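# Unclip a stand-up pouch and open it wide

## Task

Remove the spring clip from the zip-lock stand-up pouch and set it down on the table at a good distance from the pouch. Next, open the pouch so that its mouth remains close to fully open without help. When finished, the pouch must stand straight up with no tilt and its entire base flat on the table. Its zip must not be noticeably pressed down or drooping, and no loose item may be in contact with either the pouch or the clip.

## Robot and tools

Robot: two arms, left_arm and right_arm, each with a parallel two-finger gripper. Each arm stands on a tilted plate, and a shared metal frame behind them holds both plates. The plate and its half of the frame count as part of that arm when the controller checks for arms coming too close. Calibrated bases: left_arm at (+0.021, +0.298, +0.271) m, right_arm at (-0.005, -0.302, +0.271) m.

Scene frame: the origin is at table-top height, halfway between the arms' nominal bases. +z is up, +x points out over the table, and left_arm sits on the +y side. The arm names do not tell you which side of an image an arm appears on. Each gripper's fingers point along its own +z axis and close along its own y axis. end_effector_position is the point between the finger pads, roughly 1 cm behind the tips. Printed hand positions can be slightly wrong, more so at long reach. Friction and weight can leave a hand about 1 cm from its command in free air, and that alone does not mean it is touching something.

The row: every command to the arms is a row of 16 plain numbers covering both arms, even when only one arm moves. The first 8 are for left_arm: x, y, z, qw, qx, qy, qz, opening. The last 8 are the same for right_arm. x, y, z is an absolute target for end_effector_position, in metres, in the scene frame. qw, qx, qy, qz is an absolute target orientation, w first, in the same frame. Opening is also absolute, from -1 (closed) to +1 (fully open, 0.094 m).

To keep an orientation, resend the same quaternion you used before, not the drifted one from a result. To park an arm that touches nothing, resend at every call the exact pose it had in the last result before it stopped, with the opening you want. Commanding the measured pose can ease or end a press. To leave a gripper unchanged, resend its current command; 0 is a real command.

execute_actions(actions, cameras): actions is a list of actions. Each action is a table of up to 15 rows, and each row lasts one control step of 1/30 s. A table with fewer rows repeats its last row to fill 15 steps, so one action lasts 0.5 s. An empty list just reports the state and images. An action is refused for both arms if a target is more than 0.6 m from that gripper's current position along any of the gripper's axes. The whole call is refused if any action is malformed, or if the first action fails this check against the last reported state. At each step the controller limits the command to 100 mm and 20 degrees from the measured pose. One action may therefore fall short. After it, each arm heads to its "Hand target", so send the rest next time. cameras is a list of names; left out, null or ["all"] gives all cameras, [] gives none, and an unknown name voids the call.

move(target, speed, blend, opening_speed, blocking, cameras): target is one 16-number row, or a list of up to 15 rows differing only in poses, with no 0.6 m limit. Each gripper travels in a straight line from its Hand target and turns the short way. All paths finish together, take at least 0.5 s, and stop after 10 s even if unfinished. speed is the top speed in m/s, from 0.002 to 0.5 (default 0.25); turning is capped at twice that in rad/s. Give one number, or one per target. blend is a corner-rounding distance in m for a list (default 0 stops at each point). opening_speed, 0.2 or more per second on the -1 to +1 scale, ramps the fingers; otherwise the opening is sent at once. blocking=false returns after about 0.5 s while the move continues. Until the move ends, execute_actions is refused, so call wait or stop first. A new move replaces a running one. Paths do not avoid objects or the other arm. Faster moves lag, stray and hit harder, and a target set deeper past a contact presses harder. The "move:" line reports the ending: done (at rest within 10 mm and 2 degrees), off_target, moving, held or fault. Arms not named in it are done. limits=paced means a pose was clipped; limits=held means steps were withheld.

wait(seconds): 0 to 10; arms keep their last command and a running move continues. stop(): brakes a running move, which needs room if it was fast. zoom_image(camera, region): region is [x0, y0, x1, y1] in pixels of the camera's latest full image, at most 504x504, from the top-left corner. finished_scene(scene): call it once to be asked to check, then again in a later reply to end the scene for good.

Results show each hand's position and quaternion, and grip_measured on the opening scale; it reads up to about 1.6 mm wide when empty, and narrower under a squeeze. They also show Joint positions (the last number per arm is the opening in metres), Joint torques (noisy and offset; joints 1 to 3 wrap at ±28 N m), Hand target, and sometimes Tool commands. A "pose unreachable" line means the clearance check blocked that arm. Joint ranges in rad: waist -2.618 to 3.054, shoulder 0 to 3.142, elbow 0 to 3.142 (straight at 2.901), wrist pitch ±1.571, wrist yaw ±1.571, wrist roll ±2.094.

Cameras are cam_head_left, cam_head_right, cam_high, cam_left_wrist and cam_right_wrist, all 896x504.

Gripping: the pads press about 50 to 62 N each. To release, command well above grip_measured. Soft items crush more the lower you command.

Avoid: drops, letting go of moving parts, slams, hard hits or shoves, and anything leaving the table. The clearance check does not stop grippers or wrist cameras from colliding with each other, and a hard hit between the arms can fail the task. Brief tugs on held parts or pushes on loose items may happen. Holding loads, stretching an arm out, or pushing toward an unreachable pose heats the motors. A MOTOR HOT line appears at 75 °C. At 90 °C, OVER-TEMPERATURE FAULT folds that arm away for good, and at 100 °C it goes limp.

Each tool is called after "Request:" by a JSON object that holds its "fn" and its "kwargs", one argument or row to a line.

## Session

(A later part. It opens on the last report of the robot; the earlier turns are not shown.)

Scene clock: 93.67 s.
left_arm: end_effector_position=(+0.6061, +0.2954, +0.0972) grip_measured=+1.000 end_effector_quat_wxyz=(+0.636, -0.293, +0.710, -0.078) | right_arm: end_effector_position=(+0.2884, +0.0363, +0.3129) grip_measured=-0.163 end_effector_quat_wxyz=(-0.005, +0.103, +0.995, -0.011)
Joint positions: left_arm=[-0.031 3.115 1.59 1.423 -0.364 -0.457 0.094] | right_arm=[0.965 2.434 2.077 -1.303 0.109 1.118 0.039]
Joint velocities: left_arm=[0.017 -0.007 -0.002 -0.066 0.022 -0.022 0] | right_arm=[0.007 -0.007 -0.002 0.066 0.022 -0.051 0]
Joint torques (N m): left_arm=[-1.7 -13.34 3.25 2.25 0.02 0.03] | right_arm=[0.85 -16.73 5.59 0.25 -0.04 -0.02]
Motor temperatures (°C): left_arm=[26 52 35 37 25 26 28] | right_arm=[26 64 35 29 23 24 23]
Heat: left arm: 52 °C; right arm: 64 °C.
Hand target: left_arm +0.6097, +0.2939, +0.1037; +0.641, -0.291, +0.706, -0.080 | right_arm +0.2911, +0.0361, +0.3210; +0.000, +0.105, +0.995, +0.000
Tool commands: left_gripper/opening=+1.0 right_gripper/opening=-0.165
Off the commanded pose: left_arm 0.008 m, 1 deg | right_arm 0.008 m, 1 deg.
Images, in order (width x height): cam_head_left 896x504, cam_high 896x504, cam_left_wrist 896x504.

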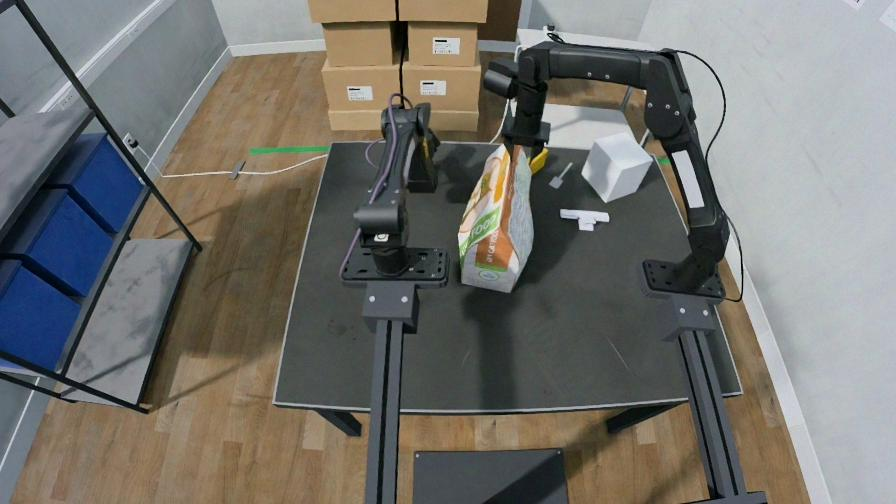

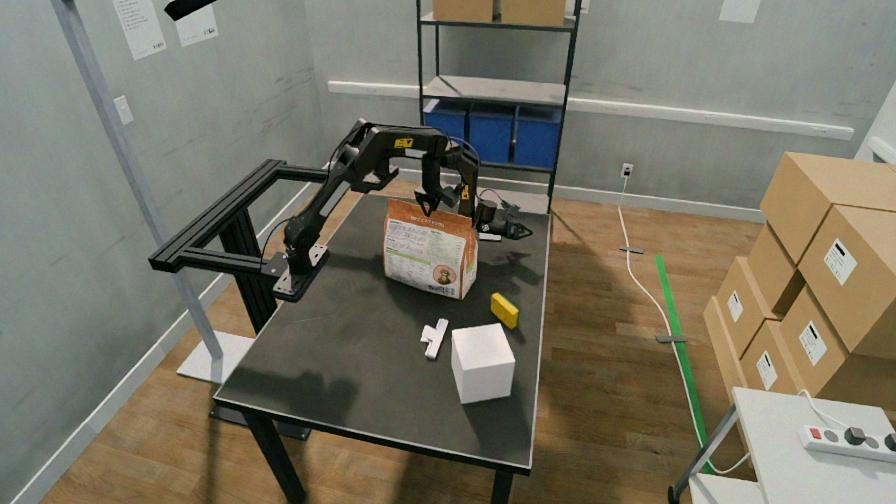

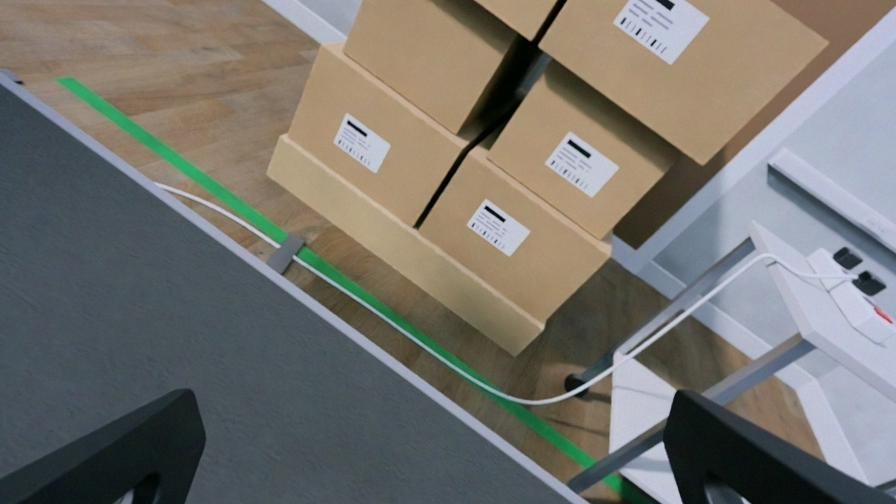

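Request:
{"fn": "move", "kwargs": {
  "target": [0.6097,0.2939,0.1037,0.641,-0.291,0.706,-0.08,1,0.291,0.036,0.345,0,0.1045,0.9945,0,-0.165],
  "speed": 0.06,
  "cameras": []
}}

Request:
{"fn": "move", "kwargs": {
  "target": [0.6097,0.2939,0.1037,0.641,-0.291,0.706,-0.08,1,0.291,0.036,0.338,0,0.1045,0.9945,0,-0.09],
  "speed": 0.05,
  "cameras": ["cam_head_right","cam_high","cam_right_wrist"]
}}

Request:
{"fn": "zoom_image", "kwargs": {
  "camera": "cam_high",
  "region": [412, 195, 448, 222]
}}

Request:
{"fn": "zoom_image", "kwargs": {
  "camera": "cam_right_wrist",
  "region": [300, 300, 560, 504]
}}

Scene clock: 96.30 s.
left_arm: end_effector_position=(+0.6061, +0.2954, +0.0972) grip_measured=+1.000 end_effector_quat_wxyz=(+0.636, -0.293, +0.710, -0.078) | right_arm: end_effector_position=(+0.2882, +0.0335, +0.3277) grip_measured=-0.163 end_effector_quat_wxyz=(-0.008, +0.103, +0.995, -0.016)
Joint positions: left_arm=[-0.031 3.115 1.59 1.423 -0.364 -0.457 0.094] | right_arm=[0.965 2.434 2.136 -1.373 0.109 1.118 0.039]
Joint velocities: left_arm=[-0.002 0.012 0.002 -0.037 -0.022 -0.022 0] | right_arm=[-0.007 0.012 -0.027 0.081 -0.007 0.007 0.001]
Joint torques (N m): left_arm=[-1.68 -13.3 3.23 2.24 0.03 0.03] | right_arm=[1.24 -16.9 8.4 -0.05 -0.05 0.04]
Motor temperatures (°C): left_arm=[26 52 35 37 25 26 28] | right_arm=[26 65 35 29 23 24 23]
Heat: left arm: 52 °C; right arm: 65 °C.
Hand target: left_arm +0.6097, +0.2939, +0.1037; +0.641, -0.291, +0.706, -0.080 | right_arm +0.2907, +0.0357, +0.3448; +0.000, +0.105, +0.995, +0.000
Off the commanded pose: left_arm 0.008 m, 1 deg | right_arm 0.018 m, 2 deg.
move: off_target (right_arm)
No camera images: "cameras" was empty.

Scene clock: 97.03 s.
left_arm: end_effector_position=(+0.6061, +0.2954, +0.0972) grip_measured=+1.000 end_effector_quat_wxyz=(+0.636, -0.293, +0.710, -0.078) | right_arm: end_effector_position=(+0.2886, +0.0341, +0.3277) grip_measured=-0.092 end_effector_quat_wxyz=(-0.007, +0.103, +0.995, -0.014)
Joint positions: left_arm=[-0.031 3.115 1.59 1.423 -0.364 -0.457 0.094] | right_arm=[0.965 2.434 2.136 -1.37 0.109 1.118 0.043]
Joint velocities: left_arm=[-0.007 -0.012 -0.012 0.007 -0.037 -0.007 0] | right_arm=[-0.022 0.002 0.002 0.007 -0.007 0.007 0.001]
Joint torques (N m): left_arm=[-1.72 -13.35 3.22 2.24 0.02 0.02] | right_arm=[1.13 -16.84 6.11 0.21 -0.04 0.02]
Motor temperatures (°C): left_arm=[26 52 35 37 25 26 28] | right_arm=[26 65 35 29 23 24 23]
Heat: left arm: 52 °C; right arm: 65 °C.
Hand target: left_arm +0.6097, +0.2939, +0.1037; +0.641, -0.291, +0.706, -0.080 | right_arm +0.2909, +0.0359, +0.3380; +0.000, +0.105, +0.995, +0.000
Off the commanded pose: left_arm 0.008 m, 1 deg | right_arm 0.011 m, 2 deg.
move: off_target (right_arm)
Images, in order (width x height): cam_head_right 896x504, cam_high 896x504, cam_right_wrist 896x504.

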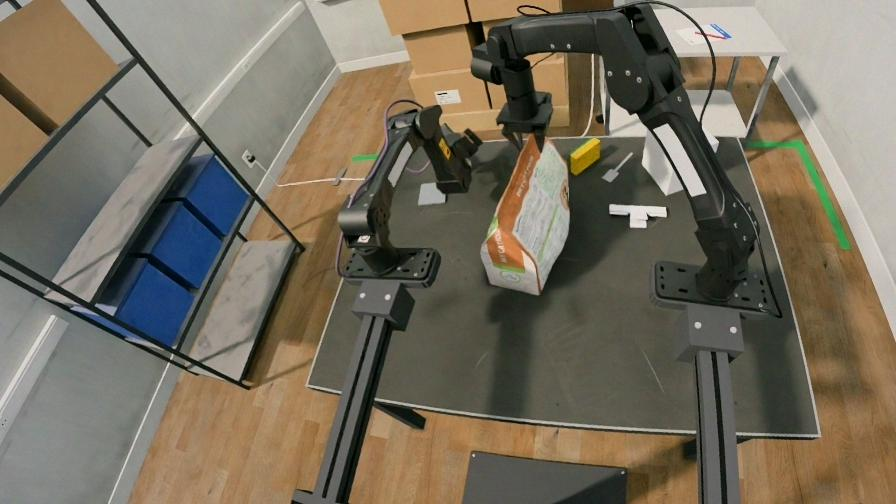

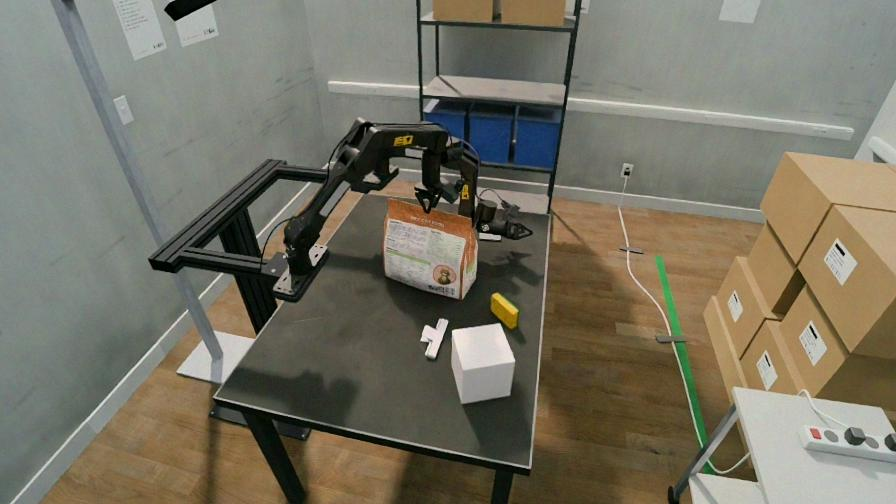

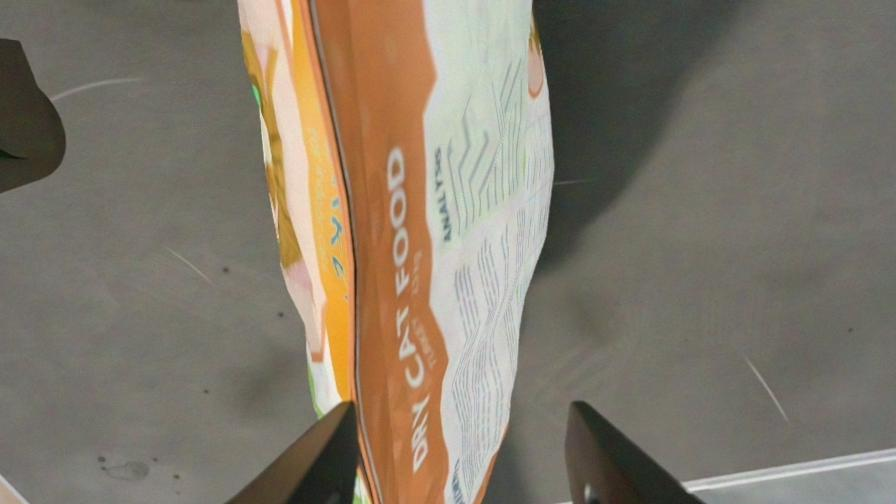

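Scaled by 14.000 from the camera's 896x504 image, which has a finer 1280x720 frame.

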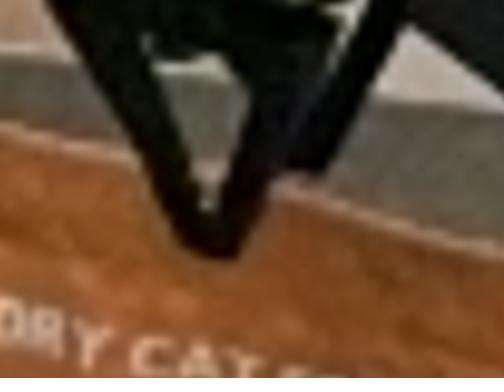

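Scaled by 1.938 from the camera's 896x504 image, which has a finer 1280x720 frame.

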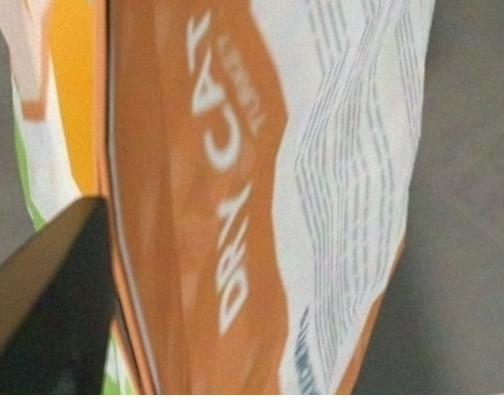

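Request:
{"fn": "move", "kwargs": {
  "target": [0.6097,0.2939,0.1037,0.641,-0.291,0.706,-0.08,1,0.291,0.036,0.321,0,0.1045,0.9945,0,-0.09],
  "speed": 0.04,
  "cameras": ["cam_head_right","cam_high","cam_right_wrist"]
}}

Request:
{"fn": "zoom_image", "kwargs": {
  "camera": "cam_high",
  "region": [412, 195, 448, 222]
}}

Request:
{"fn": "zoom_image", "kwargs": {
  "camera": "cam_right_wrist",
  "region": [300, 300, 560, 504]
}}

Request:
{"fn": "zoom_image", "kwargs": {
  "camera": "cam_head_right",
  "region": [500, 110, 560, 170]
}}

Scene clock: 98.33 s.
left_arm: end_effector_position=(+0.6061, +0.2954, +0.0972) grip_measured=+1.000 end_effector_quat_wxyz=(+0.636, -0.293, +0.710, -0.078) | right_arm: end_effector_position=(+0.2872, +0.0347, +0.3135) grip_measured=-0.092 end_effector_quat_wxyz=(-0.007, +0.103, +0.995, -0.014)
Joint positions: left_arm=[-0.031 3.115 1.59 1.423 -0.364 -0.457 0.094] | right_arm=[0.965 2.434 2.079 -1.313 0.109 1.117 0.043]
Joint velocities: left_arm=[-0.007 0.007 -0.012 -0.022 0.022 0.007 0] | right_arm=[0.002 0.002 -0.007 -0.007 -0.007 -0.007 -0.001]
Joint torques (N m): left_arm=[-1.69 -13.34 3.23 2.25 0.02 0.03] | right_arm=[0.84 -16.68 5.48 0.33 -0.05 -0.01]
Motor temperatures (°C): left_arm=[26 53 35 37 25 26 28] | right_arm=[26 65 35 29 23 24 23]
Heat: left arm: 53 °C; right arm: 65 °C.
Hand target: left_arm +0.6097, +0.2939, +0.1037; +0.641, -0.291, +0.706, -0.080 | right_arm +0.2910, +0.0360, +0.3210; +0.000, +0.104, +0.995, +0.000
Off the commanded pose: left_arm 0.008 m, 1 deg | right_arm 0.009 m, 2 deg.
move: done
Images, in order (width x height): cam_head_right 896x504, cam_high 896x504, cam_right_wrist 896x504.

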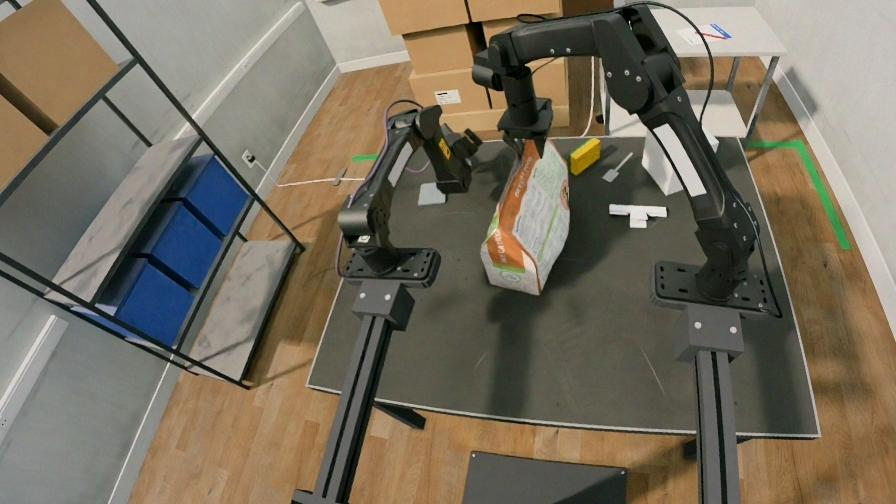

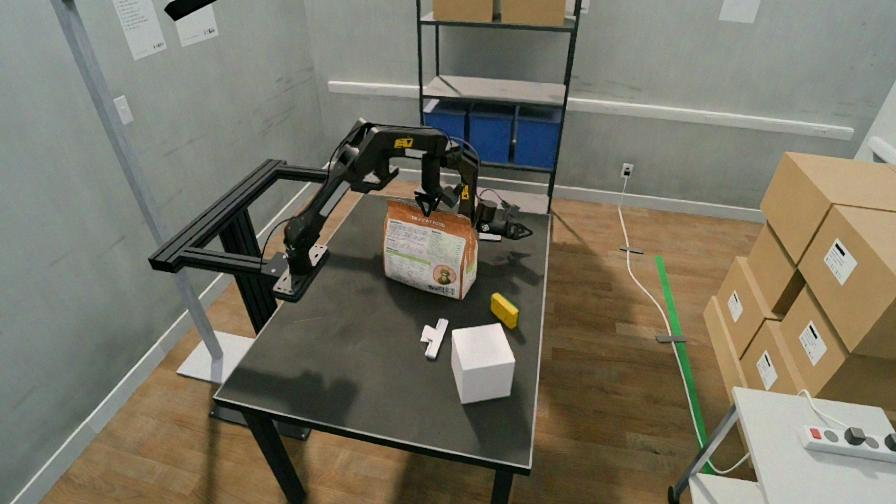

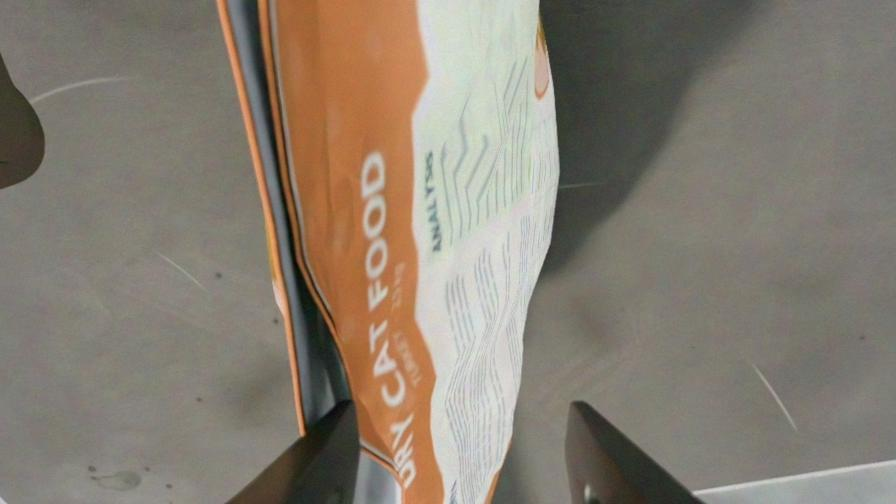

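Scaled by 14.000 from the camera's 896x504 image, which has a finer 1280x720 frame.

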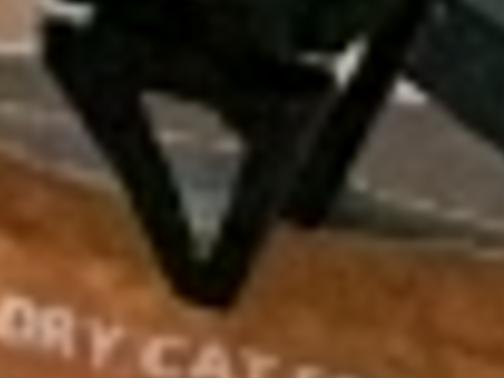

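Scaled by 1.938 from the camera's 896x504 image, which has a finer 1280x720 frame.

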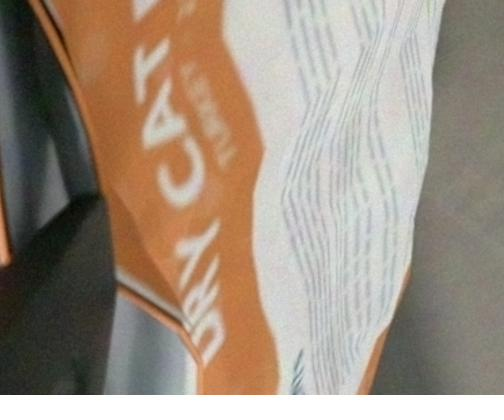

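Scaled by 8.400 from the camera's 896x504 image, which has a finer 1280x720 frame.

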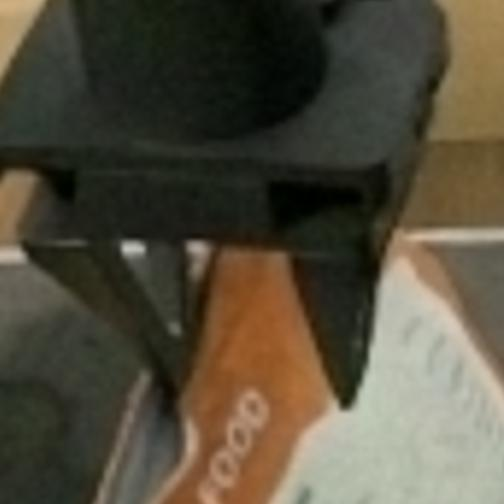

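Request:
{"fn": "move", "kwargs": {
  "target": [0.6097,0.2939,0.1037,0.641,-0.291,0.706,-0.08,1,0.291,0.036,0.313,0,0.1045,0.9945,0,-0.09],
  "speed": 0.04,
  "cameras": []
}}

Request:
{"fn": "move", "kwargs": {
  "target": [0.6097,0.2939,0.1037,0.641,-0.291,0.706,-0.08,1,0.291,0.036,0.313,0,0.1045,0.9945,0,-1],
  "opening_speed": 1,
  "cameras": ["cam_head_right","cam_high","cam_right_wrist"]
}}

Request:
{"fn": "zoom_image", "kwargs": {
  "camera": "cam_right_wrist",
  "region": [300, 300, 560, 504]
}}

Scene clock: 99.87 s.
left_arm: end_effector_position=(+0.6061, +0.2954, +0.0972) grip_measured=+1.000 end_effector_quat_wxyz=(+0.636, -0.293, +0.710, -0.078) | right_arm: end_effector_position=(+0.2886, +0.0362, +0.3058) grip_measured=-0.092 end_effector_quat_wxyz=(-0.004, +0.104, +0.995, -0.010)
Joint positions: left_arm=[-0.031 3.115 1.59 1.423 -0.364 -0.457 0.094] | right_arm=[0.962 2.434 2.049 -1.273 0.109 1.116 0.043]
Joint velocities: left_arm=[0.002 -0.017 0.012 0.007 0.007 -0.066 0] | right_arm=[0.007 0.007 0.017 0.081 -0.051 -0.081 0]
Joint torques (N m): left_arm=[-1.7 -13.35 3.22 2.25 0.03 0.02] | right_arm=[0.9 -16.59 5.57 0.26 -0.04 -0.01]
Motor temperatures (°C): left_arm=[26 53 35 37 25 26 28] | right_arm=[26 66 35 29 23 24 23]
Heat: left arm: 53 °C; right arm: 66 °C.
Hand target: left_arm +0.6097, +0.2939, +0.1037; +0.641, -0.291, +0.706, -0.080 | right_arm +0.2910, +0.0362, +0.3130; +0.000, +0.105, +0.995, +0.000
Off the commanded pose: left_arm 0.008 m, 1 deg | right_arm 0.008 m, 1 deg.
move: done
No camera images: "cameras" was empty.

Scene clock: 101.00 s.
left_arm: end_effector_position=(+0.6061, +0.2954, +0.0972) grip_measured=+1.000 end_effector_quat_wxyz=(+0.636, -0.293, +0.710, -0.078) | right_arm: end_effector_position=(+0.2901, +0.0395, +0.3058) grip_measured=-0.992 end_effector_quat_wxyz=(-0.003, +0.104, +0.995, -0.003)
Joint positions: left_arm=[-0.031 3.115 1.59 1.423 -0.364 -0.457 0.094] | right_arm=[0.962 2.434 2.049 -1.259 0.104 1.116 0]
Joint velocities: left_arm=[-0.002 -0.002 -0.017 -0.081 0.022 -0.081 0] | right_arm=[-0.007 0.002 0.007 -0.095 0.037 -0.007 -0.001]
Joint torques (N m): left_arm=[-1.69 -13.34 3.25 2.24 0.02 0.03] | right_arm=[0.88 -16.61 5.53 0.12 0.01 -0.02]
Motor temperatures (°C): left_arm=[26 53 35 37 25 26 28] | right_arm=[25 66 35 29 23 24 23]
Heat: left arm: 53 °C; right arm: 66 °C.
Hand target: left_arm +0.6097, +0.2939, +0.1037; +0.641, -0.291, +0.706, -0.080 | right_arm +0.2910, +0.0360, +0.3129; +0.000, +0.105, +0.995, +0.000
Off the commanded pose: left_arm 0.008 m, 1 deg | right_arm 0.008 m, 0 deg.
move: done
Images, in order (width x height): cam_head_right 896x504, cam_high 896x504, cam_right_wrist 896x504.

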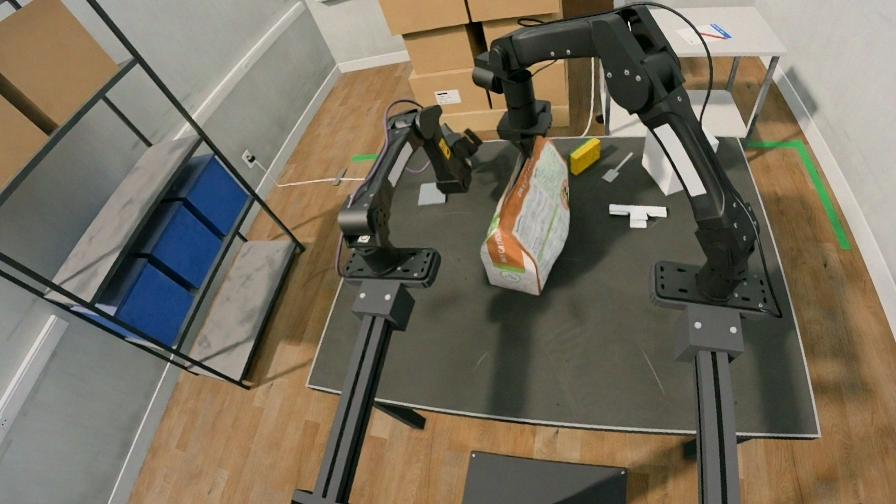

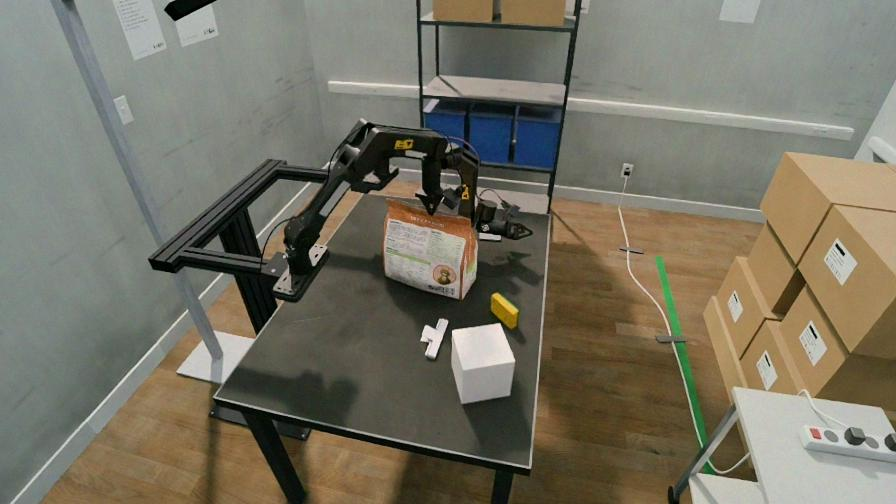

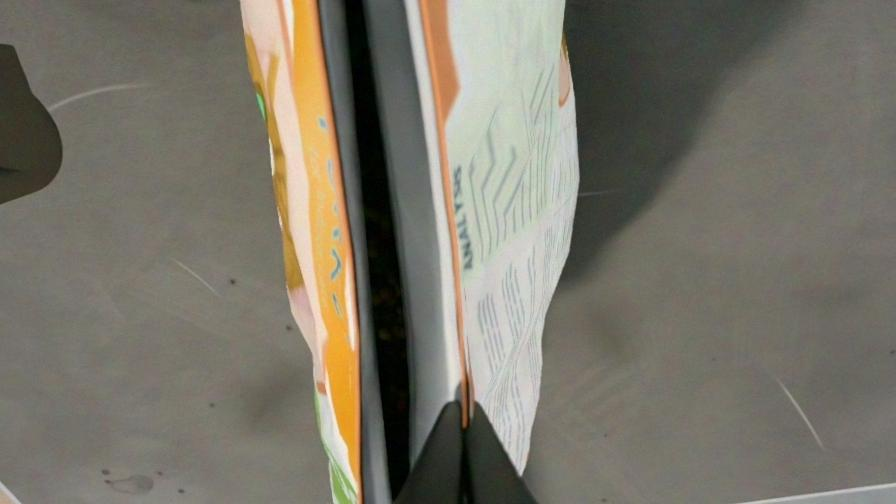

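Scaled by 1.938 from the camera's 896x504 image, which has a finer 1280x720 frame.

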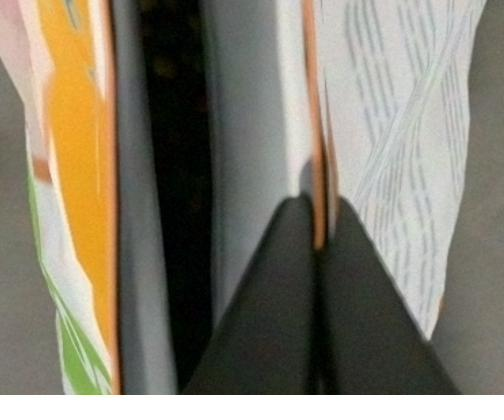

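Request:
{"fn": "move", "kwargs": {
  "target": [
    [0.6097,0.2939,0.1037,0.641,-0.291,0.706,-0.08,1,0.278,-0.022,0.308,0,0.1045,0.9945,0,-1],
    [0.6097,0.2939,0.1037,0.641,-0.291,0.706,-0.08,1,0.264,-0.09,0.290,0,0.1045,0.9945,0,-1]
  ],
  "speed": 0.05,
  "blend": 0.02
}}

Scene clock: 104.67 s.
left_arm: end_effector_position=(+0.6061, +0.2954, +0.0972) grip_measured=+1.000 end_effector_quat_wxyz=(+0.636, -0.293, +0.710, -0.078) | right_arm: end_effector_position=(+0.2700, -0.0697, +0.2793) grip_measured=-0.992 end_effector_quat_wxyz=(-0.004, +0.102, +0.995, +0.024)
Joint positions: left_arm=[-0.031 3.115 1.59 1.423 -0.364 -0.457 0.094] | right_arm=[0.798 2.037 1.328 -0.878 0.078 0.942 0]
Joint velocities: left_arm=[0.012 -0.007 0.022 -0.051 0.022 0.007 0] | right_arm=[-0.017 0.002 -0.012 0.007 0.022 -0.051 -0.001]
Joint torques (N m): left_arm=[-1.7 -13.33 3.23 2.25 0.03 0.03] | right_arm=[-0.06 -14.75 4.75 -0.39 0.33 -0.04]
Motor temperatures (°C): left_arm=[26 53 35 37 25 26 28] | right_arm=[25 65 35 28 23 24 23]
Heat: left arm: 53 °C; right arm: 65 °C.
Hand target: left_arm +0.6097, +0.2939, +0.1037; +0.641, -0.291, +0.706, -0.080 | right_arm +0.2671, -0.0891, +0.2894; -0.001, +0.104, +0.995, +0.000
Off the commanded pose: left_arm 0.008 m, 1 deg | right_arm 0.024 m, 3 deg.
move: off_target (right_arm)

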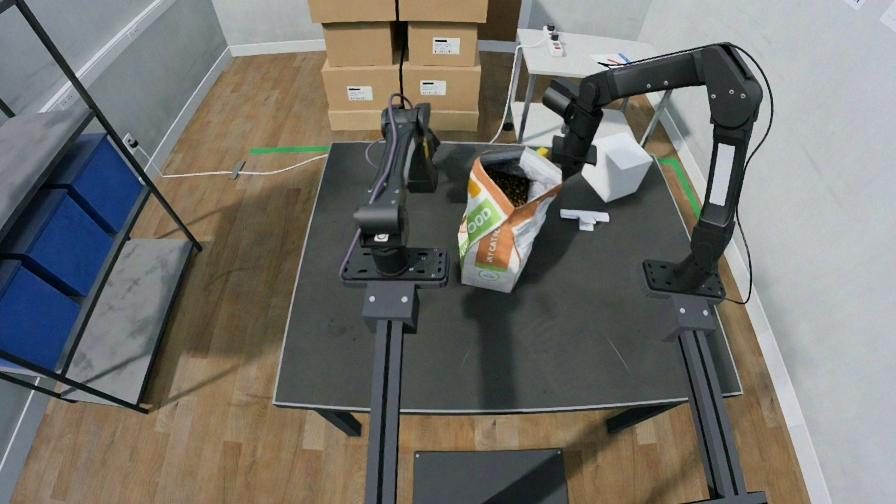

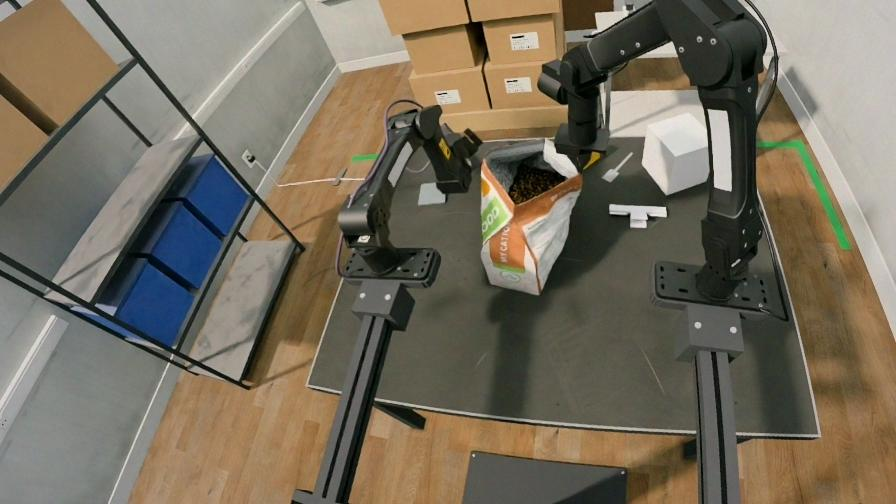

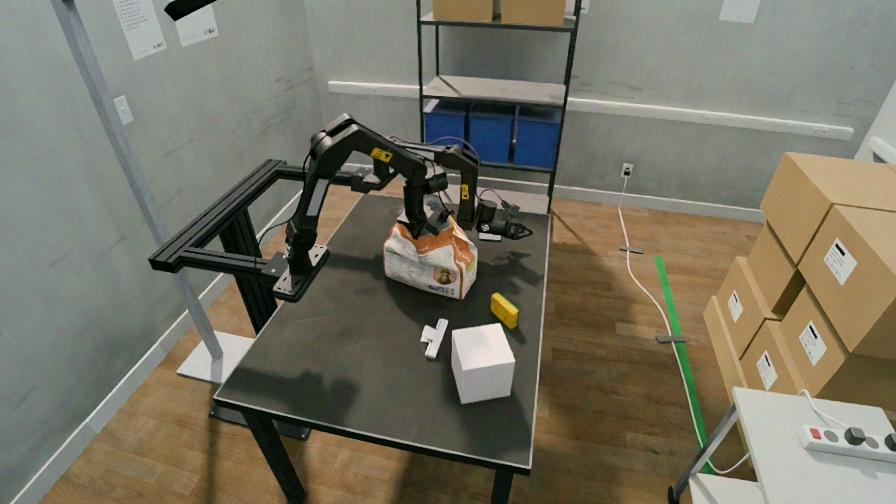

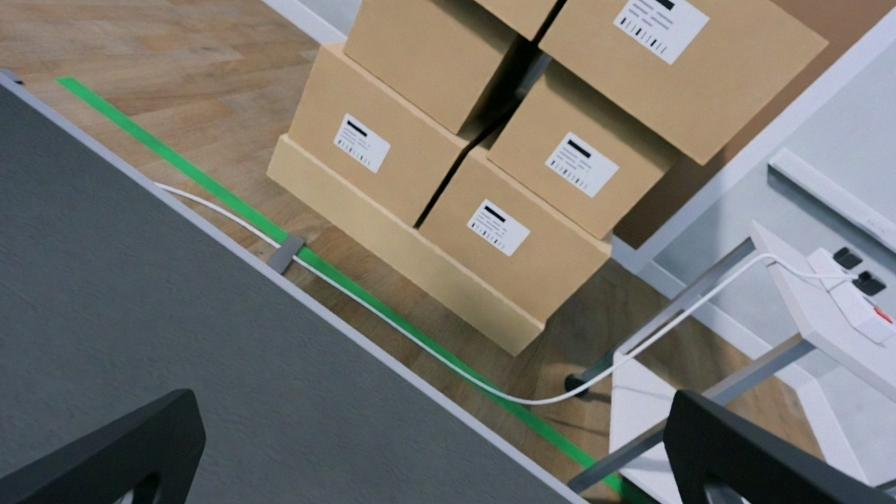

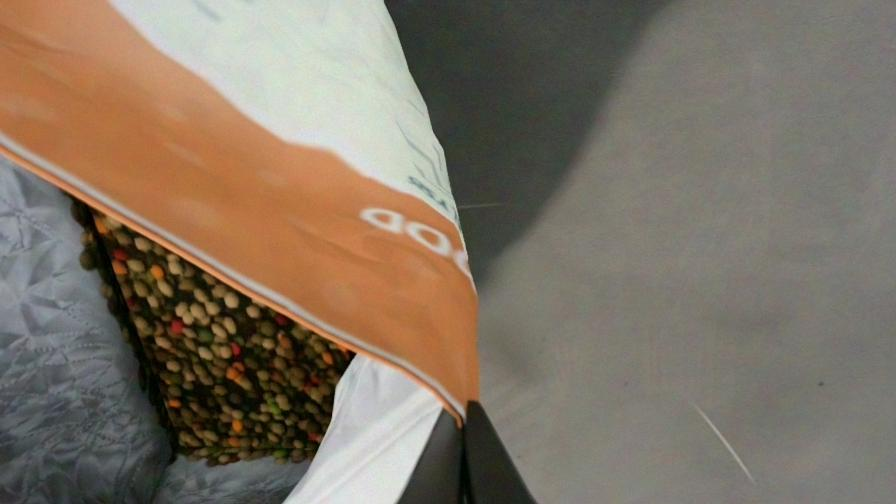

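Request:
{"fn": "move", "kwargs": {
  "target": [0.6097,0.2939,0.1037,0.641,-0.291,0.706,-0.08,1,0.262,-0.105,0.284,0,0.1045,0.9945,0,-1],
  "speed": 0.05
}}

Request:
{"fn": "wait", "kwargs": {
  "seconds": 0.8,
  "cameras": []
}}

Scene clock: 105.83 s.
left_arm: end_effector_position=(+0.6061, +0.2954, +0.0972) grip_measured=+1.000 end_effector_quat_wxyz=(+0.636, -0.293, +0.710, -0.078) | right_arm: end_effector_position=(+0.2674, -0.0833, +0.2747) grip_measured=-0.992 end_effector_quat_wxyz=(-0.002, +0.103, +0.994, +0.030)
Joint positions: left_arm=[-0.031 3.115 1.59 1.423 -0.364 -0.457 0.094] | right_arm=[0.77 1.995 1.251 -0.829 0.072 0.915 0]
Joint velocities: left_arm=[0.002 0.007 0.002 -0.022 0.037 0.037 0] | right_arm=[0.012 -0.002 0.007 -0.051 -0.037 -0.022 0]
Joint torques (N m): left_arm=[-1.69 -13.37 3.25 2.25 0.02 0.03] | right_arm=[0.01 -14 4.74 -0.46 0.41 -0.03]
Motor temperatures (°C): left_arm=[26 53 35 37 25 26 28] | right_arm=[25 65 35 28 23 24 23]
Heat: left arm: 53 °C; right arm: 65 °C.
Hand target: left_arm +0.6097, +0.2939, +0.1037; +0.641, -0.291, +0.706, -0.080 | right_arm +0.2627, -0.1041, +0.2832; +0.000, +0.104, +0.995, +0.001
Off the commanded pose: left_arm 0.008 m, 1 deg | right_arm 0.024 m, 3 deg.
move: off_target (right_arm)

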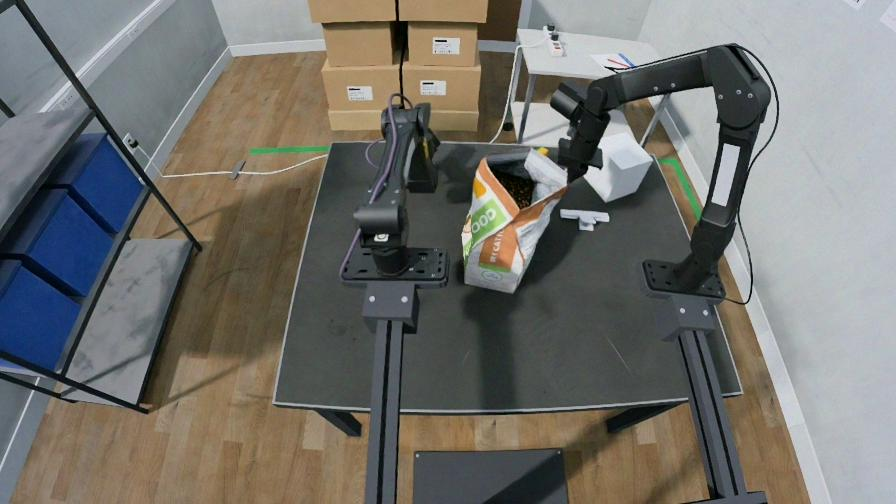

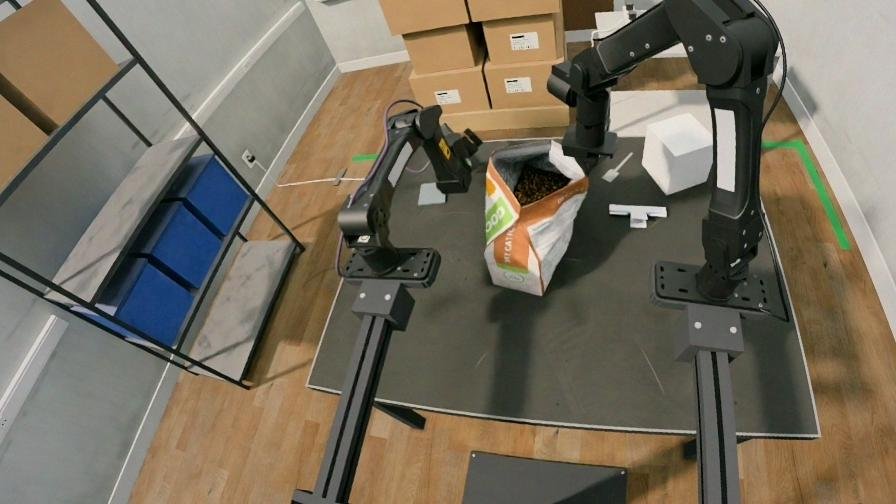

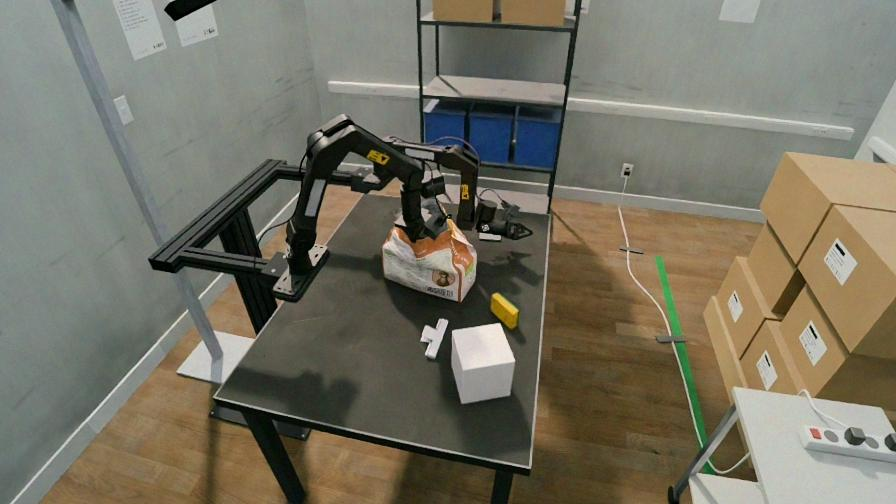

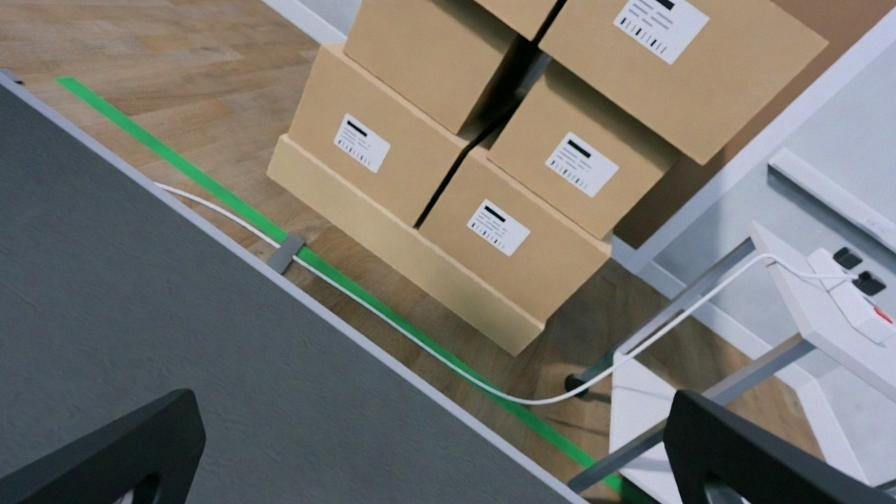

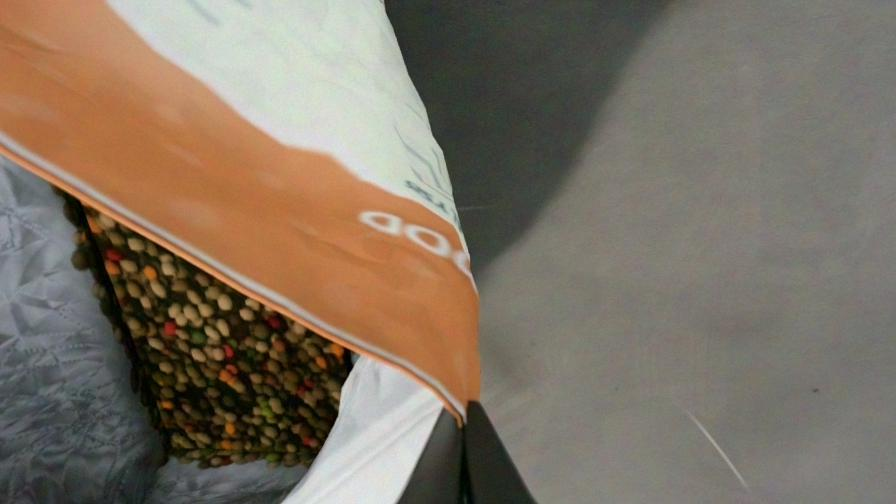

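Scene clock: 106.63 s.
left_arm: end_effector_position=(+0.6061, +0.2954, +0.0972) grip_measured=+1.000 end_effector_quat_wxyz=(+0.636, -0.293, +0.710, -0.078) | right_arm: end_effector_position=(+0.2673, -0.0834, +0.2746) grip_measured=-0.992 end_effector_quat_wxyz=(-0.002, +0.103, +0.994, +0.030)
Joint positions: left_arm=[-0.031 3.115 1.59 1.423 -0.364 -0.457 0.094] | right_arm=[0.77 1.995 1.251 -0.829 0.072 0.914 0]
Joint velocities: left_arm=[-0.002 0.002 -0.002 0.037 -0.007 -0.081 0] | right_arm=[-0.002 0.007 -0.002 -0.007 0.022 0.007 0]
Joint torques (N m): left_arm=[-1.69 -13.34 3.25 2.25 0.02 0.03] | right_arm=[0.01 -13.98 4.74 -0.43 0.39 -0.03]
Motor temperatures (°C): left_arm=[26 53 35 37 25 26 28] | right_arm=[25 64 35 28 23 24 23]
Heat: left arm: 53 °C; right arm: 64 °C.
Hand target: left_arm +0.6097, +0.2939, +0.1037; +0.641, -0.291, +0.706, -0.080 | right_arm +0.2627, -0.1041, +0.2832; -0.001, +0.104, +0.995, +0.000
Tool commands: left_gripper/opening=+1.0 right_gripper/opening=-1.0
Off the commanded pose: left_arm 0.008 m, 1 deg | right_arm 0.024 m, 3 deg.
wait: 0.80 s; at rest by 0.17 s
No camera images: "cameras" was empty.

Request:
{"fn": "move", "kwargs": {
  "target": [0.6097,0.2939,0.1037,0.641,-0.291,0.706,-0.08,1,0.272,-0.05,0.302,0,0.1045,0.9945,0,-1],
  "speed": 0.05,
  "cameras": ["cam_head_left","cam_head_right","cam_high","cam_right_wrist"]
}}

Scene clock: 108.50 s.
left_arm: end_effector_position=(+0.6061, +0.2954, +0.0972) grip_measured=+1.000 end_effector_quat_wxyz=(+0.636, -0.293, +0.710, -0.078) | right_arm: end_effector_position=(+0.2722, -0.0502, +0.3039) grip_measured=-0.992 end_effector_quat_wxyz=(+0.002, +0.107, +0.994, +0.014)
Joint positions: left_arm=[-0.031 3.115 1.59 1.423 -0.364 -0.457 0.094] | right_arm=[0.849 2.068 1.471 -1.002 0.098 1.004 0]
Joint velocities: left_arm=[0.007 0.002 -0.012 0.022 0.007 0.037 0] | right_arm=[0.012 -0.012 0.017 -0.066 -0.051 -0.037 0.001]
Joint torques (N m): left_arm=[-1.72 -13.35 3.23 2.24 0.03 0.02] | right_arm=[1.59 -9.74 8.24 -0.01 0.12 0.08]
Motor temperatures (°C): left_arm=[26 53 35 37 25 26 28] | right_arm=[25 62 35 28 23 24 23]
Heat: left arm: 53 °C; right arm: 62 °C.
Hand target: left_arm +0.6097, +0.2939, +0.1037; +0.641, -0.291, +0.706, -0.080 | right_arm +0.2713, -0.0502, +0.3021; +0.001, +0.104, +0.995, +0.000
Off the commanded pose: left_arm 0.008 m, 1 deg | right_arm 0.002 m, 2 deg.
move: done
Images, in order (width x height): cam_head_left 896x504, cam_head_right 896x504, cam_high 896x504, cam_right_wrist 896x504.

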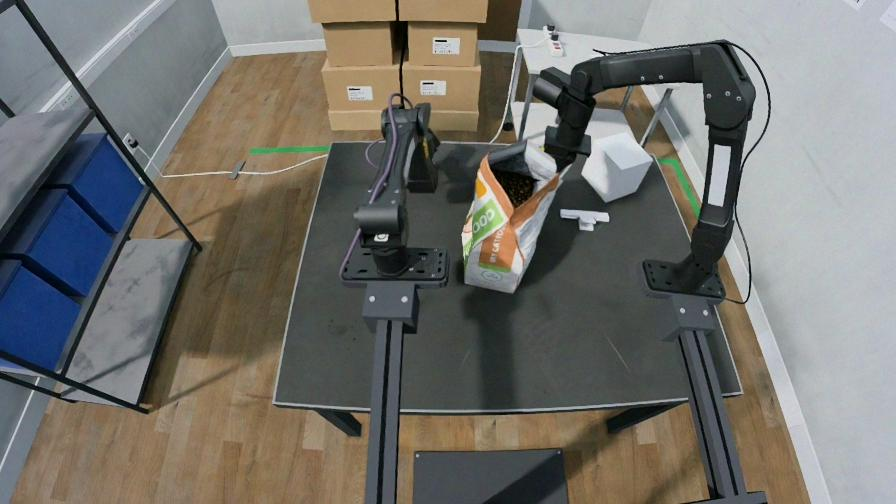

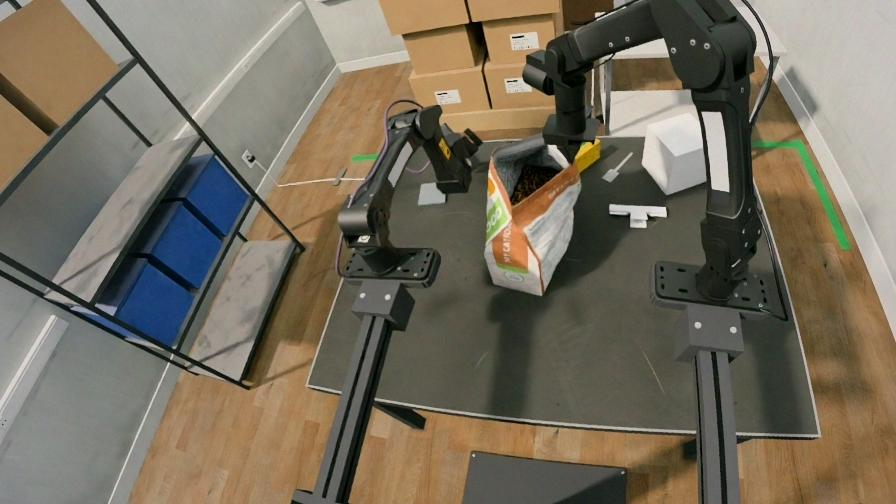

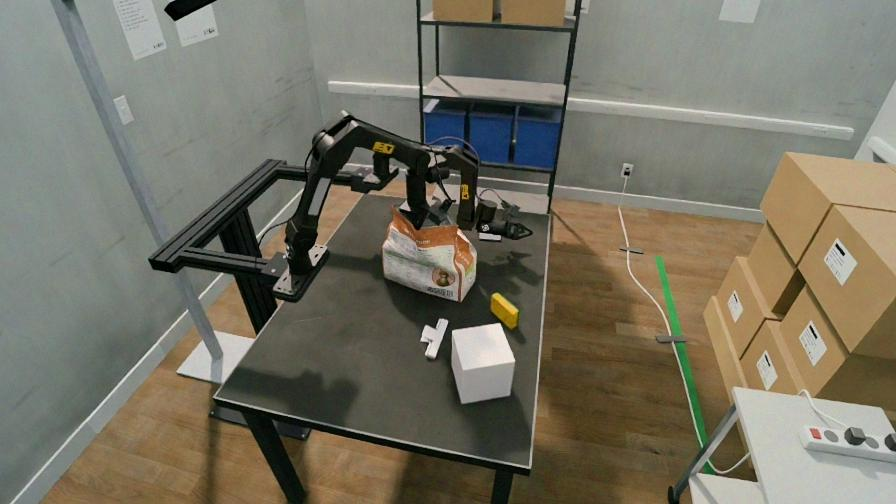

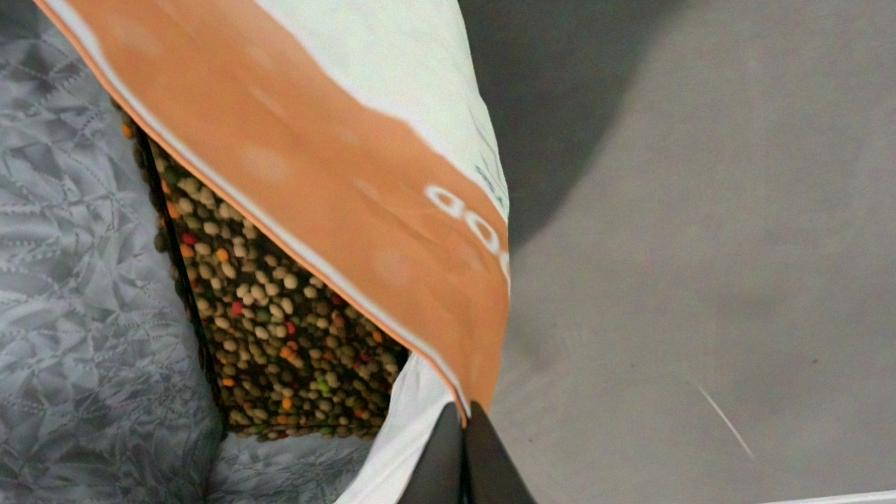

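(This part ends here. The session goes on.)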